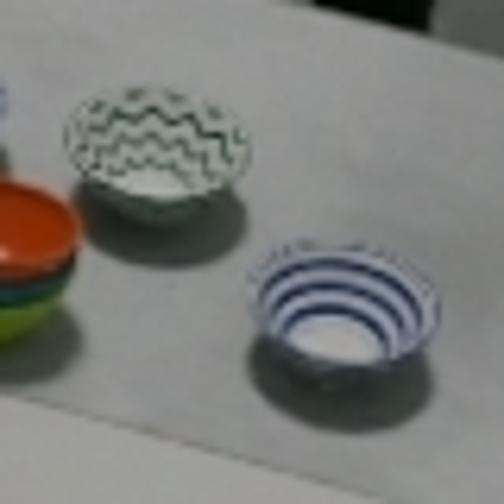

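{"method": "move", "body": {"target": [[0,0,0,0,0,0,0.754,0,0.576,0.696,0.754,0,0.576,0.696,0.754,0,0.576,0.696,0.714,0.678,0.226,0.168,0.4,-0.6,0.0025,0.004,-0.075,0,0,0,0.88,0,-0.08,-0.348,0.88,0,-0.08,-0.348,1.0,0,-0.9,-0.6,-0.657,0.678,0.225,0.05,0.4,-0.6],[0,0,0,0,0,0,0.754,0,0.576,0.696,0.754,0,0.576,0.696,0.754,0,0.576,0.696,0.714,0.678,0.226,0.168,0.4,-0.6,0.0025,0.004,-0.16,0,0,0,0.88,0,-0.08,-0.348,0.88,0,-0.08,-0.348,1.0,0,-0.9,-0.6,-0.657,0.678,0.225,0.05,0.4,-0.6]], "speed": [0.12,0.06], "blend": 0.01}}

{"method": "execute_actions", "body": {"actions": [[[0,0,0,0,0,0,0.754,0,0.576,0.696,0.754,0,0.576,0.696,0.754,0,0.576,0.696,0.714,0.678,0.226,0.168,0.4,-0.6,0,0,0,0,0,0,0.76,0,-0.08,-0.348,0.76,0,-0.08,-0.348,1.0,0,-0.9,-0.6,-0.657,0.678,0.225,-0.05,0.4,-0.85]],[[0,0,0,0,0,0,0.754,0,0.576,0.696,0.754,0,0.576,0.696,0.754,0,0.576,0.696,0.714,0.678,0.226,0.168,0.4,-0.6,0,0,0,0,0,0,0.70,0,-0.08,-0.348,0.72,0,-0.08,-0.348,1.0,0,-0.9,-0.6,-0.657,0.678,0.225,-0.10,0.4,-0.9]],[[0,0,0,0,0,0,0.754,0,0.576,0.696,0.754,0,0.576,0.696,0.754,0,0.576,0.696,0.714,0.678,0.226,0.168,0.4,-0.6,0,0,0,0,0,0,0.70,0,-0.08,-0.348,0.72,0,-0.08,-0.348,1.0,0,-0.9,-0.6,-0.657,0.678,0.225,-0.10,0.4,-0.9]],[[0,0,0,0,0,0,0.754,0,0.576,0.696,0.754,0,0.576,0.696,0.754,0,0.576,0.696,0.714,0.678,0.226,0.168,0.4,-0.6,0,0,0,0,0,0,0.665,0,-0.08,-0.348,0.685,0,-0.08,-0.348,1.0,0,-0.9,-0.6,-0.657,0.678,0.225,-0.13,0.4,-0.92]],[[0,0,0,0,0,0,0.754,0,0.576,0.696,0.754,0,0.576,0.696,0.754,0,0.576,0.696,0.714,0.678,0.226,0.168,0.4,-0.6,0,0,0,0,0,0,0.665,0,-0.08,-0.348,0.685,0,-0.08,-0.348,1.0,0,-0.9,-0.6,-0.657,0.678,0.225,-0.13,0.4,-0.92]]]}}

Scene clock: 156.30 s.
left_arm: end_effector_position=(+0.8001, +0.6829, +0.2171) hand_goal=(+0.754, +0.000, +0.576, +0.696, +0.754, +0.000, +0.576, +0.696, +0.754, +0.000, +0.576, +0.696, +0.714, +0.678, +0.226, +0.168) hand_measured=(+0.754, +0.000, +0.576, +0.696, +0.754, +0.000, +0.576, +0.696, +0.754, +0.000, +0.576, +0.696, +0.714, +0.678, +0.224, +0.168) hand_current_ma=(-2, +0, +2, +0, -2, +0, +2, +0, -2, +0, +2, +0, +1, -2, -6, -1) hand_state=(goal, goal, goal, goal, goal, goal, goal, goal, goal, goal, goal, goal, goal, goal, goal, goal) hand_current_limit=0.40 hand_speed=-0.60 end_effector_quat_wxyz=(+0.059, -0.470, +0.877, +0.082) | right_arm: end_effector_position=(+0.0795, -0.1843, +0.0481) hand_goal=(+0.880, +0.000, -0.080, -0.348, +0.880, +0.000, -0.080, -0.348, +1.000, +0.000, -0.900, -0.600, -0.656, +0.678, +0.226, +0.050) hand_measured=(+0.860, +0.002, -0.078, -0.344, +0.860, -0.002, -0.078, -0.344, +0.994, +0.000, -0.896, -0.596, -0.652, +0.678, +0.226, +0.048) hand_current_ma=(-45, +2, +2, +4, -46, -1, +2, +5, -9, +0, +6, +4, +6, +0, +0, -4) hand_state=(goal, goal, goal, goal, goal, goal, goal, goal, goal, goal, goal, goal, goal, goal, goal, goal) hand_current_limit=0.40 hand_speed=-0.60 end_effector_quat_wxyz=(-0.434, +0.751, +0.432, -0.249)
Joint positions: left_arm=[-0.172 -0.682 0.879 1.376 1.369 0.443] | right_arm=[0.677 -1.11 2.395 0.846 0.63 4.053]
Joint torques (N m): left_arm=[0.63 -105.73 -42.21 4.78 -0.16 0.76] | right_arm=[11.71 -40.22 -20.42 1.47 -5.71 1.55]
Wrist force (N, zeroed by zero_wrist_force on right_arm): left_arm=[-0.2 -0.2 -0.1] | right_arm=[0.1 0.0 0.4]
Wrist torque (N m, zeroed by zero_wrist_force on right_arm): left_arm=[-0.02 0.03 -0.02] | right_arm=[-0.14 -0.04 0.06]
Wrist force, peak (N, zeroed by zero_wrist_force on right_arm): left_arm=[-0.6 0.3 0.8] | right_arm=[-0.2 -1.0 -0.1]
Hand target: left_arm +0.8001, +0.6829, +0.2171; +0.059, -0.470, +0.877, +0.082 | right_arm +0.0795, -0.1842, +0.0479; -0.434, +0.751, +0.432, -0.249
Off the commanded pose: left_arm 0.000 m, 0 deg | right_arm 0.000 m, 0 deg.
move: done

Scene clock: 159.00 s.
left_arm: end_effector_position=(+0.8001, +0.6829, +0.2171) hand_goal=(+0.754, +0.000, +0.576, +0.696, +0.754, +0.000, +0.576, +0.696, +0.754, +0.000, +0.576, +0.696, +0.714, +0.678, +0.226, +0.168) hand_measured=(+0.754, +0.000, +0.576, +0.696, +0.754, +0.000, +0.576, +0.696, +0.754, +0.000, +0.576, +0.696, +0.714, +0.678, +0.224, +0.168) hand_current_ma=(-2, +0, +2, +0, -2, +0, +2, +0, -2, +0, +2, +0, +1, -2, -6, -1) hand_state=(goal, goal, goal, goal, goal, goal, goal, goal, goal, goal, goal, goal, goal, goal, goal, goal) hand_current_limit=0.40 hand_speed=-0.60 end_effector_quat_wxyz=(+0.059, -0.470, +0.877, +0.082) | right_arm: end_effector_position=(+0.0795, -0.1842, +0.0479) hand_goal=(+0.666, +0.000, -0.080, -0.348, +0.686, +0.000, -0.080, -0.348, +1.000, +0.000, -0.900, -0.600, -0.656, +0.678, +0.226, -0.130) hand_measured=(+0.696, +0.002, -0.068, -0.344, +0.690, -0.002, -0.078, -0.344, +0.994, +0.000, -0.896, -0.596, -0.654, +0.678, +0.240, -0.110) hand_current_ma=(+80, +2, +20, +4, +5, -1, +3, +5, -9, +0, +6, +4, +3, +0, +41, +60) hand_state=(blocked, goal, goal, goal, goal, goal, goal, goal, goal, goal, goal, goal, goal, goal, goal, goal) hand_current_limit=0.40 hand_speed=-0.92 end_effector_quat_wxyz=(-0.434, +0.751, +0.432, -0.249)
Joint positions: left_arm=[-0.172 -0.682 0.879 1.376 1.369 0.443] | right_arm=[0.677 -1.11 2.395 0.845 0.63 4.053]
Joint torques (N m): left_arm=[-1.01 -104.89 -42.04 5.03 0.15 0.94] | right_arm=[9.99 -38.11 -19.76 1.73 -4.15 1.66]
Wrist force (N, zeroed by zero_wrist_force on right_arm): left_arm=[-0.2 -0.3 0.1] | right_arm=[-0.2 0.0 0.9]
Wrist torque (N m, zeroed by zero_wrist_force on right_arm): left_arm=[-0.04 0.04 -0.01] | right_arm=[-0.13 0.00 0.04]
Wrist force, peak (N, zeroed by zero_wrist_force on right_arm): left_arm=[-0.6 0.0 0.8] | right_arm=[0.2 -0.3 1.0]
Hand target: left_arm +0.8001, +0.6829, +0.2171; +0.059, -0.470, +0.877, +0.082 | right_arm +0.0795, -0.1842, +0.0479; -0.434, +0.751, +0.432, -0.249
Off the commanded pose: left_arm 0.000 m, 0 deg | right_arm 0.000 m, 0 deg.
Step readings (end_effector_position of left_arm | right_arm):
0: (+0.8001, +0.6829, +0.2171) | (+0.0795, -0.1843, +0.0481)
1: (+0.8001, +0.6829, +0.2171) | (+0.0795, -0.1843, +0.0480)
2: (+0.8001, +0.6829, +0.2171) | (+0.0795, -0.1843, +0.0480)
4: (+0.8001, +0.6829, +0.2171) | (+0.0795, -0.1842, +0.0480)
8: (+0.8001, +0.6829, +0.2171) | (+0.0795, -0.1842, +0.0479)
15: (+0.8001, +0.6829, +0.2171) | (+0.0795, -0.1842, +0.0479)
16: (+0.8001, +0.6829, +0.2171) | (+0.0795, -0.1842, +0.0479)
17: (+0.8001, +0.6829, +0.2171) | (+0.0795, -0.1842, +0.0479)
19: (+0.8001, +0.6829, +0.2171) | (+0.0795, -0.1842, +0.0479)
23: (+0.8001, +0.6829, +0.2171) | (+0.0795, -0.1842, +0.0479)
30: (+0.8001, +0.6829, +0.2171) | (+0.0795, -0.1842, +0.0479)
31: (+0.8001, +0.6829, +0.2171) | (+0.0795, -0.1842, +0.0479)
32: (+0.8001, +0.6829, +0.2171) | (+0.0795, -0.1842, +0.0479)
34: (+0.8001, +0.6829, +0.2171) | (+0.0795, -0.1842, +0.0479)
38: (+0.8001, +0.6829, +0.2171) | (+0.0795, -0.1842, +0.0479)
45: (+0.8001, +0.6829, +0.2171) | (+0.0795, -0.1842, +0.0479)
46: (+0.8001, +0.6829, +0.2171) | (+0.0795, -0.1842, +0.0479)
47: (+0.8001, +0.6829, +0.2171) | (+0.0795, -0.1842, +0.0479)
49: (+0.8001, +0.6829, +0.2171) | (+0.0795, -0.1842, +0.0479)
53: (+0.8001, +0.6829, +0.2171) | (+0.0795, -0.1842, +0.0479)
60: (+0.8001, +0.6829, +0.2171) | (+0.0795, -0.1842, +0.0479)
61: (+0.8001, +0.6829, +0.2171) | (+0.0795, -0.1842, +0.0479)
62: (+0.8001, +0.6829, +0.2171) | (+0.0795, -0.1842, +0.0479)
64: (+0.8001, +0.6829, +0.2171) | (+0.0795, -0.1842, +0.0479)
68: (+0.8001, +0.6829, +0.2171) | (+0.0795, -0.1842, +0.0479)
75: (+0.8001, +0.6829, +0.2171) | (+0.0795, -0.1842, +0.0479)

{"method": "execute_actions", "body": {"actions": [[[0,0,0,0,0,0,0.754,0,0.576,0.696,0.754,0,0.576,0.696,0.754,0,0.576,0.696,0.714,0.678,0.226,0.168,0.4,-0.6,0,0,0,0,0,0,0.655,0,-0.08,-0.348,0.645,0,-0.08,-0.348,1.0,0,-0.9,-0.6,-0.657,0.678,0.225,-0.14,0.4,-0.92]],[[0,0,0,0,0,0,0.754,0,0.576,0.696,0.754,0,0.576,0.696,0.754,0,0.576,0.696,0.714,0.678,0.226,0.168,0.4,-0.6,0,0,0,0,0,0,0.655,0,-0.08,-0.348,0.645,0,-0.08,-0.348,1.0,0,-0.9,-0.6,-0.657,0.678,0.225,-0.14,0.4,-0.92]]]}}

Scene clock: 160.50 s.
left_arm: end_effector_position=(+0.8001, +0.6829, +0.2171) hand_goal=(+0.754, +0.000, +0.576, +0.696, +0.754, +0.000, +0.576, +0.696, +0.754, +0.000, +0.576, +0.696, +0.714, +0.678, +0.226, +0.168) hand_measured=(+0.754, +0.000, +0.576, +0.696, +0.754, +0.000, +0.576, +0.696, +0.754, +0.000, +0.576, +0.696, +0.714, +0.678, +0.224, +0.168) hand_current_ma=(-2, +0, +2, +0, -2, +0, +2, +0, -2, +0, +2, +0, +1, -2, -6, -1) hand_state=(goal, goal, goal, goal, goal, goal, goal, goal, goal, goal, goal, goal, goal, goal, goal, goal) hand_current_limit=0.40 hand_speed=-0.60 end_effector_quat_wxyz=(+0.059, -0.470, +0.877, +0.082) | right_arm: end_effector_position=(+0.0795, -0.1842, +0.0479) hand_goal=(+0.656, +0.000, -0.080, -0.348, +0.646, +0.000, -0.080, -0.348, +1.000, +0.000, -0.900, -0.600, -0.656, +0.678, +0.226, -0.140) hand_measured=(+0.686, +0.002, -0.068, -0.344, +0.674, -0.002, -0.072, -0.344, +0.994, +0.000, -0.896, -0.596, -0.654, +0.678, +0.248, -0.116) hand_current_ma=(+79, +2, +23, +4, +71, -1, +12, +5, -9, +0, +6, +4, +3, +0, +71, +79) hand_state=(blocked, goal, goal, goal, blocked, goal, goal, goal, goal, goal, goal, goal, goal, goal, blocked, blocked) hand_current_limit=0.40 hand_speed=-0.92 end_effector_quat_wxyz=(-0.434, +0.751, +0.432, -0.249)
Joint positions: left_arm=[-0.172 -0.682 0.879 1.376 1.369 0.443] | right_arm=[0.677 -1.11 2.395 0.845 0.63 4.053]
Joint torques (N m): left_arm=[1.88 -106.74 -42.43 5.02 0.02 0.99] | right_arm=[7.36 -38.63 -18.25 1.97 -3.33 1.52]
Wrist force (N, zeroed by zero_wrist_force on right_arm): left_arm=[-0.5 0.1 0.2] | right_arm=[0.1 -0.4 1.0]
Wrist torque (N m, zeroed by zero_wrist_force on right_arm): left_arm=[-0.01 0.07 -0.05] | right_arm=[-0.17 -0.04 0.05]
Wrist force, peak (N, zeroed by zero_wrist_force on right_arm): left_arm=[-0.2 0.1 0.8] | right_arm=[0.0 -0.3 1.2]
Hand target: left_arm +0.8001, +0.6829, +0.2171; +0.059, -0.470, +0.877, +0.082 | right_arm +0.0795, -0.1842, +0.0479; -0.434, +0.751, +0.432, -0.249
Off the commanded pose: left_arm 0.000 m, 0 deg | right_arm 0.000 m, 0 deg.
Step readings (end_effector_position of left_arm | right_arm):
0: (+0.8001, +0.6829, +0.2171) | (+0.0795, -0.1842, +0.0479)
1: (+0.8001, +0.6829, +0.2171) | (+0.0795, -0.1842, +0.0479)
2: (+0.8001, +0.6829, +0.2171) | (+0.0795, -0.1842, +0.0479)
4: (+0.8001, +0.6829, +0.2171) | (+0.0795, -0.1842, +0.0479)
8: (+0.8001, +0.6829, +0.2171) | (+0.0795, -0.1842, +0.0479)
15: (+0.8001, +0.6829, +0.2171) | (+0.0795, -0.1842, +0.0479)
16: (+0.8001, +0.6829, +0.2171) | (+0.0795, -0.1842, +0.0479)
17: (+0.8001, +0.6829, +0.2171) | (+0.0795, -0.1842, +0.0479)
19: (+0.8001, +0.6829, +0.2171) | (+0.0795, -0.1842, +0.0479)
23: (+0.8001, +0.6829, +0.2171) | (+0.0795, -0.1842, +0.0479)
30: (+0.8001, +0.6829, +0.2171) | (+0.0795, -0.1842, +0.0479)

{"method": "execute_actions", "body": {"actions": [[[0,0,0,0,0,0,0.754,0,0.576,0.696,0.754,0,0.576,0.696,0.754,0,0.576,0.696,0.714,0.678,0.226,0.168,0.4,-0.6,0,0,0,0,0,0,0.622,0,-0.08,-0.348,0.61,0,-0.08,-0.348,1.0,0,-0.9,-0.6,-0.657,0.678,0.225,-0.165,0.4,-0.92]],[[0,0,0,0,0,0,0.754,0,0.576,0.696,0.754,0,0.576,0.696,0.754,0,0.576,0.696,0.714,0.678,0.226,0.168,0.4,-0.6,0,0,0,0,0,0,0.622,0,-0.08,-0.348,0.61,0,-0.08,-0.348,1.0,0,-0.9,-0.6,-0.657,0.678,0.225,-0.165,0.4,-0.92]]]}}

{"method": "move", "body": {"target": [[0,0,0,0,0,0,0.754,0,0.576,0.696,0.754,0,0.576,0.696,0.754,0,0.576,0.696,0.714,0.678,0.226,0.168,0.4,-0.6,0,0,0.035,0,0,0,0.622,0,-0.08,-0.348,0.61,0,-0.08,-0.348,1.0,0,-0.9,-0.6,-0.657,0.678,0.225,-0.165,0.4,-0.92]], "speed": 0.03, "cameras": ["cam_high"]}}

{"method": "zoom_image", "body": {"camera": "cam_high", "region": [310, 35, 360, 85]}}

Scene clock: 162.00 s.
left_arm: end_effector_position=(+0.8001, +0.6829, +0.2171) hand_goal=(+0.754, +0.000, +0.576, +0.696, +0.754, +0.000, +0.576, +0.696, +0.754, +0.000, +0.576, +0.696, +0.714, +0.678, +0.226, +0.168) hand_measured=(+0.754, +0.000, +0.576, +0.696, +0.754, +0.000, +0.576, +0.696, +0.754, +0.000, +0.576, +0.696, +0.714, +0.678, +0.224, +0.168) hand_current_ma=(-2, +0, +2, +0, -2, +0, +2, +0, -2, +0, +2, +0, +1, -2, -6, -1) hand_state=(goal, goal, goal, goal, goal, goal, goal, goal, goal, goal, goal, goal, goal, goal, goal, goal) hand_current_limit=0.40 hand_speed=-0.60 end_effector_quat_wxyz=(+0.059, -0.470, +0.877, +0.082) | right_arm: end_effector_position=(+0.0795, -0.1842, +0.0479) hand_goal=(+0.622, +0.000, -0.080, -0.348, +0.610, +0.000, -0.080, -0.348, +1.000, +0.000, -0.900, -0.600, -0.656, +0.678, +0.226, -0.164) hand_measured=(+0.670, +0.002, -0.064, -0.344, +0.656, -0.002, -0.068, -0.344, +0.994, +0.000, -0.896, -0.596, -0.652, +0.678, +0.262, -0.128) hand_current_ma=(+142, +2, +34, +4, +137, -1, +23, +5, -9, +0, +6, +4, +4, +0, +125, +134) hand_state=(blocked, goal, goal, goal, blocked, goal, goal, goal, goal, goal, goal, goal, goal, goal, blocked, blocked) hand_current_limit=0.40 hand_speed=-0.92 end_effector_quat_wxyz=(-0.434, +0.751, +0.432, -0.249)
Joint positions: left_arm=[-0.172 -0.682 0.879 1.376 1.369 0.443] | right_arm=[0.677 -1.11 2.395 0.845 0.63 4.053]
Joint torques (N m): left_arm=[-1.13 -105.43 -42.2 4.64 0.25 0.74] | right_arm=[6.34 -38.44 -17.57 2.53 -2.61 1.58]
Wrist force (N, zeroed by zero_wrist_force on right_arm): left_arm=[0.3 0.4 0.3] | right_arm=[0.0 -0.2 0.7]
Wrist torque (N m, zeroed by zero_wrist_force on right_arm): left_arm=[0.02 -0.03 0.02] | right_arm=[-0.11 -0.02 0.05]
Wrist force, peak (N, zeroed by zero_wrist_force on right_arm): left_arm=[-0.8 0.1 0.7] | right_arm=[0.4 -0.2 1.1]
Hand target: left_arm +0.8001, +0.6829, +0.2171; +0.059, -0.470, +0.877, +0.082 | right_arm +0.0795, -0.1842, +0.0479; -0.434, +0.751, +0.432, -0.249
Off the commanded pose: left_arm 0.000 m, 0 deg | right_arm 0.000 m, 0 deg.
Step readings (end_effector_position of left_arm | right_arm):
0: (+0.8001, +0.6829, +0.2171) | (+0.0795, -0.1842, +0.0479)
1: (+0.8001, +0.6829, +0.2171) | (+0.0795, -0.1842, +0.0479)
2: (+0.8001, +0.6829, +0.2171) | (+0.0795, -0.1842, +0.0479)
4: (+0.8001, +0.6829, +0.2171) | (+0.0795, -0.1842, +0.0479)
8: (+0.8001, +0.6829, +0.2171) | (+0.0795, -0.1842, +0.0479)
15: (+0.8001, +0.6829, +0.2171) | (+0.0795, -0.1842, +0.0479)
16: (+0.8001, +0.6829, +0.2171) | (+0.0795, -0.1842, +0.0479)
17: (+0.8001, +0.6829, +0.2171) | (+0.0795, -0.1842, +0.0479)
19: (+0.8001, +0.6829, +0.2171) | (+0.0795, -0.1842, +0.0479)
23: (+0.8001, +0.6829, +0.2171) | (+0.0795, -0.1842, +0.0479)
30: (+0.8001, +0.6829, +0.2171) | (+0.0795, -0.1842, +0.0479)

Scene clock: 163.17 s.
left_arm: end_effector_position=(+0.8001, +0.6829, +0.2171) hand_goal=(+0.754, +0.000, +0.576, +0.696, +0.754, +0.000, +0.576, +0.696, +0.754, +0.000, +0.576, +0.696, +0.714, +0.678, +0.226, +0.168) hand_measured=(+0.754, +0.000, +0.576, +0.696, +0.754, +0.000, +0.576, +0.696, +0.754, +0.000, +0.576, +0.696, +0.714, +0.678, +0.224, +0.168) hand_current_ma=(-2, +0, +2, +0, -2, +0, +2, +0, -2, +0, +2, +0, +1, -2, -6, -1) hand_state=(goal, goal, goal, goal, goal, goal, goal, goal, goal, goal, goal, goal, goal, goal, goal, goal) hand_current_limit=0.40 hand_speed=-0.60 end_effector_quat_wxyz=(+0.059, -0.470, +0.877, +0.082) | right_arm: end_effector_position=(+0.0795, -0.1842, +0.0688) hand_goal=(+0.622, +0.000, -0.080, -0.348, +0.610, +0.000, -0.080, -0.348, +1.000, +0.000, -0.900, -0.600, -0.656, +0.678, +0.226, -0.164) hand_measured=(+0.666, +0.002, -0.058, -0.340, +0.652, -0.002, -0.064, -0.340, +0.994, +0.000, -0.896, -0.596, -0.652, +0.678, +0.262, -0.128) hand_current_ma=(+127, +2, +47, +13, +123, -1, +32, +14, -9, +0, +6, +4, +6, +0, +125, +134) hand_state=(blocked, goal, blocked, goal, blocked, goal, goal, goal, goal, goal, goal, goal, goal, goal, blocked, blocked) hand_current_limit=0.40 hand_speed=-0.92 end_effector_quat_wxyz=(-0.434, +0.751, +0.432, -0.249)
Joint positions: left_arm=[-0.172 -0.682 0.879 1.376 1.369 0.443] | right_arm=[0.677 -1.158 2.394 0.894 0.63 4.053]
Joint torques (N m): left_arm=[1.22 -107.72 -42.68 4.53 0.14 1.09] | right_arm=[-0.69 -63.84 -22.75 9.44 -4.12 -0.47]
Wrist force (N, zeroed by zero_wrist_force on right_arm): left_arm=[-0.4 0.5 0.7] | right_arm=[0.2 1.2 1.5]
Wrist torque (N m, zeroed by zero_wrist_force on right_arm): left_arm=[0.00 0.07 -0.05] | right_arm=[-0.18 -0.05 0.09]
Wrist force, peak (N, zeroed by zero_wrist_force on right_arm): left_arm=[-0.7 0.4 0.8] | right_arm=[-0.1 1.5 1.8]
Hand target: left_arm +0.8001, +0.6829, +0.2171; +0.059, -0.470, +0.877, +0.082 | right_arm +0.0795, -0.1842, +0.0689; -0.434, +0.751, +0.432, -0.249
Off the commanded pose: left_arm 0.000 m, 0 deg | right_arm 0.000 m, 0 deg.
move: done
Images, in order (width x height): cam_high 672x504.

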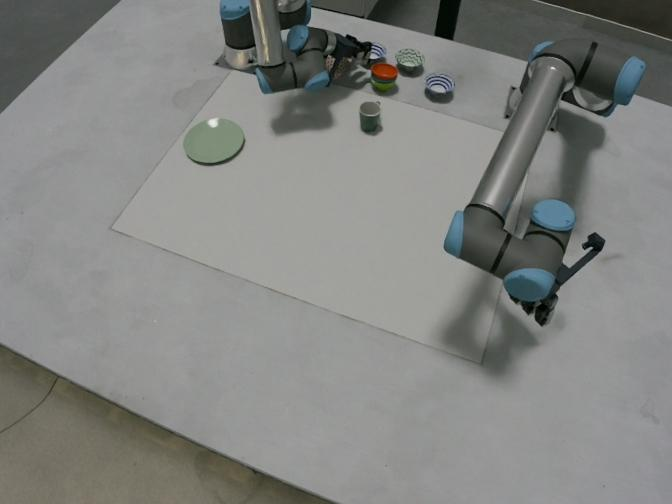

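Scaled by 10.080.

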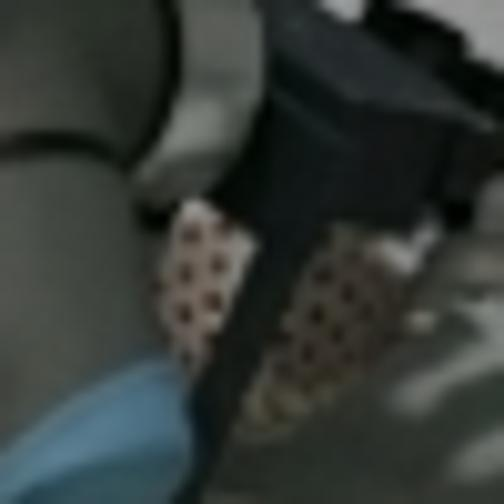

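{"method": "move", "body": {"target": [[0,0,0,0,0,0,0.754,0,0.576,0.696,0.754,0,0.576,0.696,0.754,0,0.576,0.696,0.714,0.678,0.226,0.168,0.4,-0.6,0,0,0.12,0,0,0,0.622,0,-0.08,-0.348,0.61,0,-0.08,-0.348,1.0,0,-0.9,-0.6,-0.657,0.678,0.225,-0.165,0.4,-0.92],[0,0,0,0,0,0,0.754,0,0.576,0.696,0.754,0,0.576,0.696,0.754,0,0.576,0.696,0.714,0.678,0.226,0.168,0.4,-0.6,-0.2475,0.1352,0.12,0,0,0,0.622,0,-0.08,-0.348,0.61,0,-0.08,-0.348,1.0,0,-0.9,-0.6,-0.657,0.678,0.225,-0.165,0.4,-0.92],[0,0,0,0,0,0,0.754,0,0.576,0.696,0.754,0,0.576,0.696,0.754,0,0.576,0.696,0.714,0.678,0.226,0.168,0.4,-0.6,-0.2475,0.1352,0.069,0,0,0,0.622,0,-0.08,-0.348,0.61,0,-0.08,-0.348,1.0,0,-0.9,-0.6,-0.657,0.678,0.225,-0.165,0.4,-0.92]], "speed": [0.1,0.15,0.1], "blend": 0.02, "cameras": ["cam_high"]}}

{"method": "zoom_image", "body": {"camera": "cam_high", "region": [345, 15, 395, 65]}}

Scene clock: 166.57 s.
left_arm: end_effector_position=(+0.8001, +0.6829, +0.2171) hand_goal=(+0.754, +0.000, +0.576, +0.696, +0.754, +0.000, +0.576, +0.696, +0.754, +0.000, +0.576, +0.696, +0.714, +0.678, +0.226, +0.168) hand_measured=(+0.754, +0.000, +0.576, +0.696, +0.754, +0.000, +0.576, +0.696, +0.754, +0.000, +0.576, +0.696, +0.714, +0.678, +0.224, +0.168) hand_current_ma=(-2, +0, +2, +0, -2, +0, +2, +0, -2, +0, +2, +0, +1, -2, -6, -1) hand_state=(goal, goal, goal, goal, goal, goal, goal, goal, goal, goal, goal, goal, goal, goal, goal, goal) hand_current_limit=0.40 hand_speed=-0.60 end_effector_quat_wxyz=(+0.059, -0.470, +0.877, +0.082) | right_arm: end_effector_position=(-0.0689, -0.1031, +0.1104) hand_goal=(+0.622, +0.000, -0.080, -0.348, +0.610, +0.000, -0.080, -0.348, +1.000, +0.000, -0.900, -0.600, -0.656, +0.678, +0.226, -0.164) hand_measured=(+0.664, +0.002, -0.058, -0.340, +0.652, -0.002, -0.064, -0.338, +0.994, +0.000, -0.896, -0.596, -0.650, +0.678, +0.262, -0.128) hand_current_ma=(+122, +2, +49, +15, +118, -1, +34, +16, -9, +0, +6, +4, +7, +0, +127, +134) hand_state=(blocked, goal, blocked, goal, blocked, goal, goal, goal, goal, goal, goal, goal, goal, goal, blocked, blocked) hand_current_limit=0.40 hand_speed=-0.92 end_effector_quat_wxyz=(-0.434, +0.751, +0.432, -0.249)
Joint positions: left_arm=[-0.172 -0.682 0.879 1.376 1.369 0.443] | right_arm=[1.145 -1.324 2.223 0.502 0.531 4.909]
Joint torques (N m): left_arm=[-0.44 -108.85 -42.25 4.96 0.29 0.88] | right_arm=[10.61 -37.21 -12.31 1 0.16 3.17]
Wrist force (N, zeroed by zero_wrist_force on right_arm): left_arm=[-0.2 0.2 0.5] | right_arm=[0.2 1.1 0.7]
Wrist torque (N m, zeroed by zero_wrist_force on right_arm): left_arm=[-0.02 0.04 -0.02] | right_arm=[-0.13 -0.01 -0.04]
Wrist force, peak (N, zeroed by zero_wrist_force on right_arm): left_arm=[-0.7 0.0 0.8] | right_arm=[0.1 1.9 2.1]
Hand target: left_arm +0.8001, +0.6829, +0.2171; +0.059, -0.470, +0.877, +0.082 | right_arm -0.0690, -0.1031, +0.1103; -0.434, +0.751, +0.432, -0.249
Off the commanded pose: left_arm 0.000 m, 0 deg | right_arm 0.000 m, 0 deg.
move: done; blend cut to 0.0153 m at target 2
Images, in order (width x height): cam_high 672x504.

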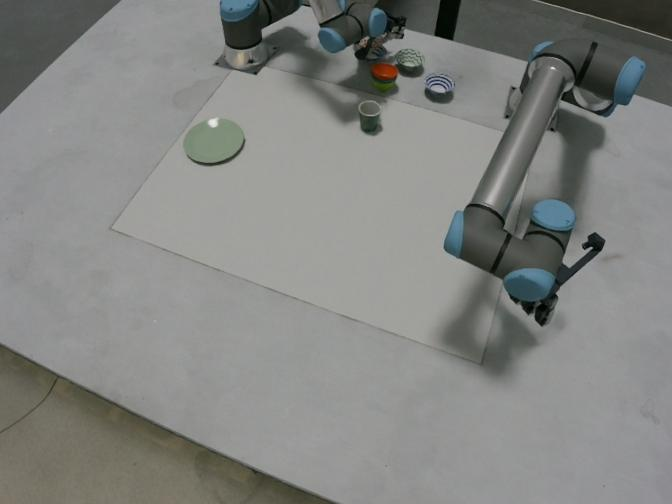

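Scaled by 10.080.

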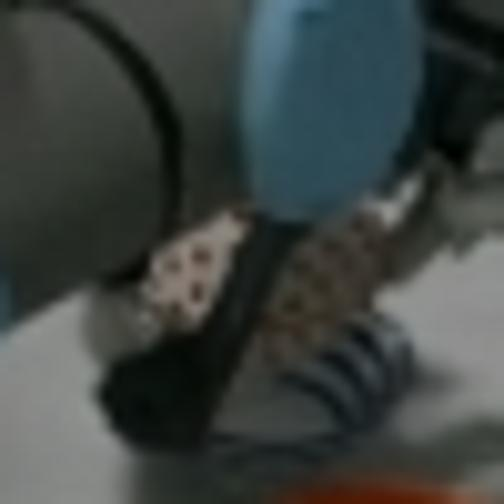

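{"method": "move", "body": {"target": [[0,0,0,0,0,0,0.754,0,0.576,0.696,0.754,0,0.576,0.696,0.754,0,0.576,0.696,0.714,0.678,0.226,0.168,0.4,-0.6,0,0,-0.04,0,0,0,0.622,0,-0.08,-0.348,0.61,0,-0.08,-0.348,1.0,0,-0.9,-0.6,-0.657,0.678,0.225,-0.165,0.4,-0.92],[0,0,0,0,0,0,0.754,0,0.576,0.696,0.754,0,0.576,0.696,0.754,0,0.576,0.696,0.714,0.678,0.226,0.168,0.4,-0.6,0,0,-0.092,0,0,0,0.622,0,-0.08,-0.348,0.61,0,-0.08,-0.348,1.0,0,-0.9,-0.6,-0.657,0.678,0.225,-0.165,0.4,-0.92]], "speed": [0.05,0.02], "stop_force": 4, "cameras": ["cam_high"]}}

{"method": "zoom_image", "body": {"camera": "cam_high", "region": [345, 15, 395, 65]}}

Scene clock: 169.37 s.
left_arm: end_effector_position=(+0.8001, +0.6829, +0.2171) hand_goal=(+0.754, +0.000, +0.576, +0.696, +0.754, +0.000, +0.576, +0.696, +0.754, +0.000, +0.576, +0.696, +0.714, +0.678, +0.226, +0.168) hand_measured=(+0.754, +0.000, +0.576, +0.696, +0.754, +0.000, +0.576, +0.696, +0.754, +0.000, +0.576, +0.696, +0.714, +0.678, +0.224, +0.168) hand_current_ma=(-2, +0, +2, +0, -2, +0, +2, +0, -2, +0, +2, +0, +1, -2, -6, -1) hand_state=(goal, goal, goal, goal, goal, goal, goal, goal, goal, goal, goal, goal, goal, goal, goal, goal) hand_current_limit=0.40 hand_speed=-0.60 end_effector_quat_wxyz=(+0.059, -0.470, +0.877, +0.082) | right_arm: end_effector_position=(-0.0689, -0.1031, +0.0740) hand_goal=(+0.622, +0.000, -0.080, -0.348, +0.610, +0.000, -0.080, -0.348, +1.000, +0.000, -0.900, -0.600, -0.656, +0.678, +0.226, -0.164) hand_measured=(+0.664, +0.002, -0.058, -0.342, +0.650, -0.002, -0.064, -0.346, +0.994, +0.000, -0.896, -0.596, -0.650, +0.678, +0.262, -0.132) hand_current_ma=(+122, +2, +50, +11, +116, -1, +32, +2, -9, +0, +6, +4, +7, +0, +133, +111) hand_state=(blocked, goal, blocked, goal, blocked, goal, goal, goal, goal, goal, goal, goal, goal, goal, blocked, blocked) hand_current_limit=0.40 hand_speed=-0.92 end_effector_quat_wxyz=(-0.434, +0.751, +0.432, -0.249)
Joint positions: left_arm=[-0.172 -0.682 0.879 1.376 1.369 0.443] | right_arm=[1.145 -1.264 2.24 0.424 0.531 4.909]
Joint torques (N m): left_arm=[-1.17 -107.61 -42.18 5.14 0.02 0.63] | right_arm=[4.7 -64.97 -33.03 9.01 -0.22 1.55]
Wrist force (N, zeroed by zero_wrist_force on right_arm): left_arm=[-0.3 0.1 0.7] | right_arm=[0.4 0.5 0.1]
Wrist torque (N m, zeroed by zero_wrist_force on right_arm): left_arm=[-0.05 0.06 -0.03] | right_arm=[-0.10 -0.02 -0.02]
Wrist force, peak (N, zeroed by zero_wrist_force on right_arm): left_arm=[-0.7 0.5 0.7] | right_arm=[0.1 -5.0 -1.9]
Hand target: left_arm +0.8001, +0.6829, +0.2171; +0.059, -0.470, +0.877, +0.082 | right_arm -0.0689, -0.1031, +0.0740; -0.434, +0.751, +0.432, -0.249 (not the last commanded pose)
Off the commanded pose: left_arm 0.000 m, 0 deg | right_arm 0.019 m, 0 deg.
move: contact (right_arm); path passed 1 of 2 targets
Images, in order (width x height): cam_high 672x504.

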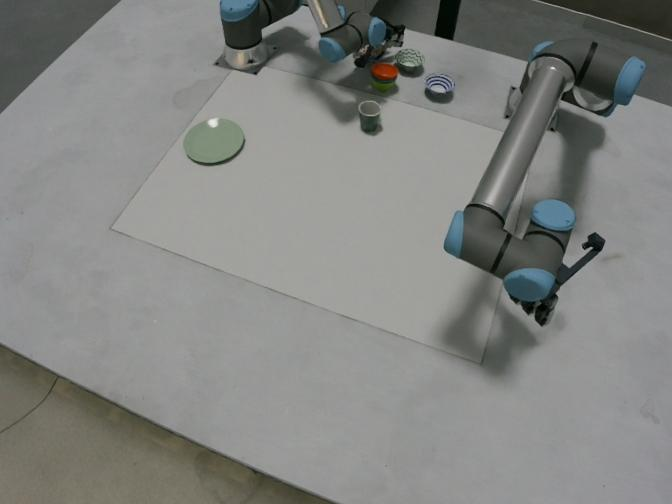

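Scaled by 10.080.

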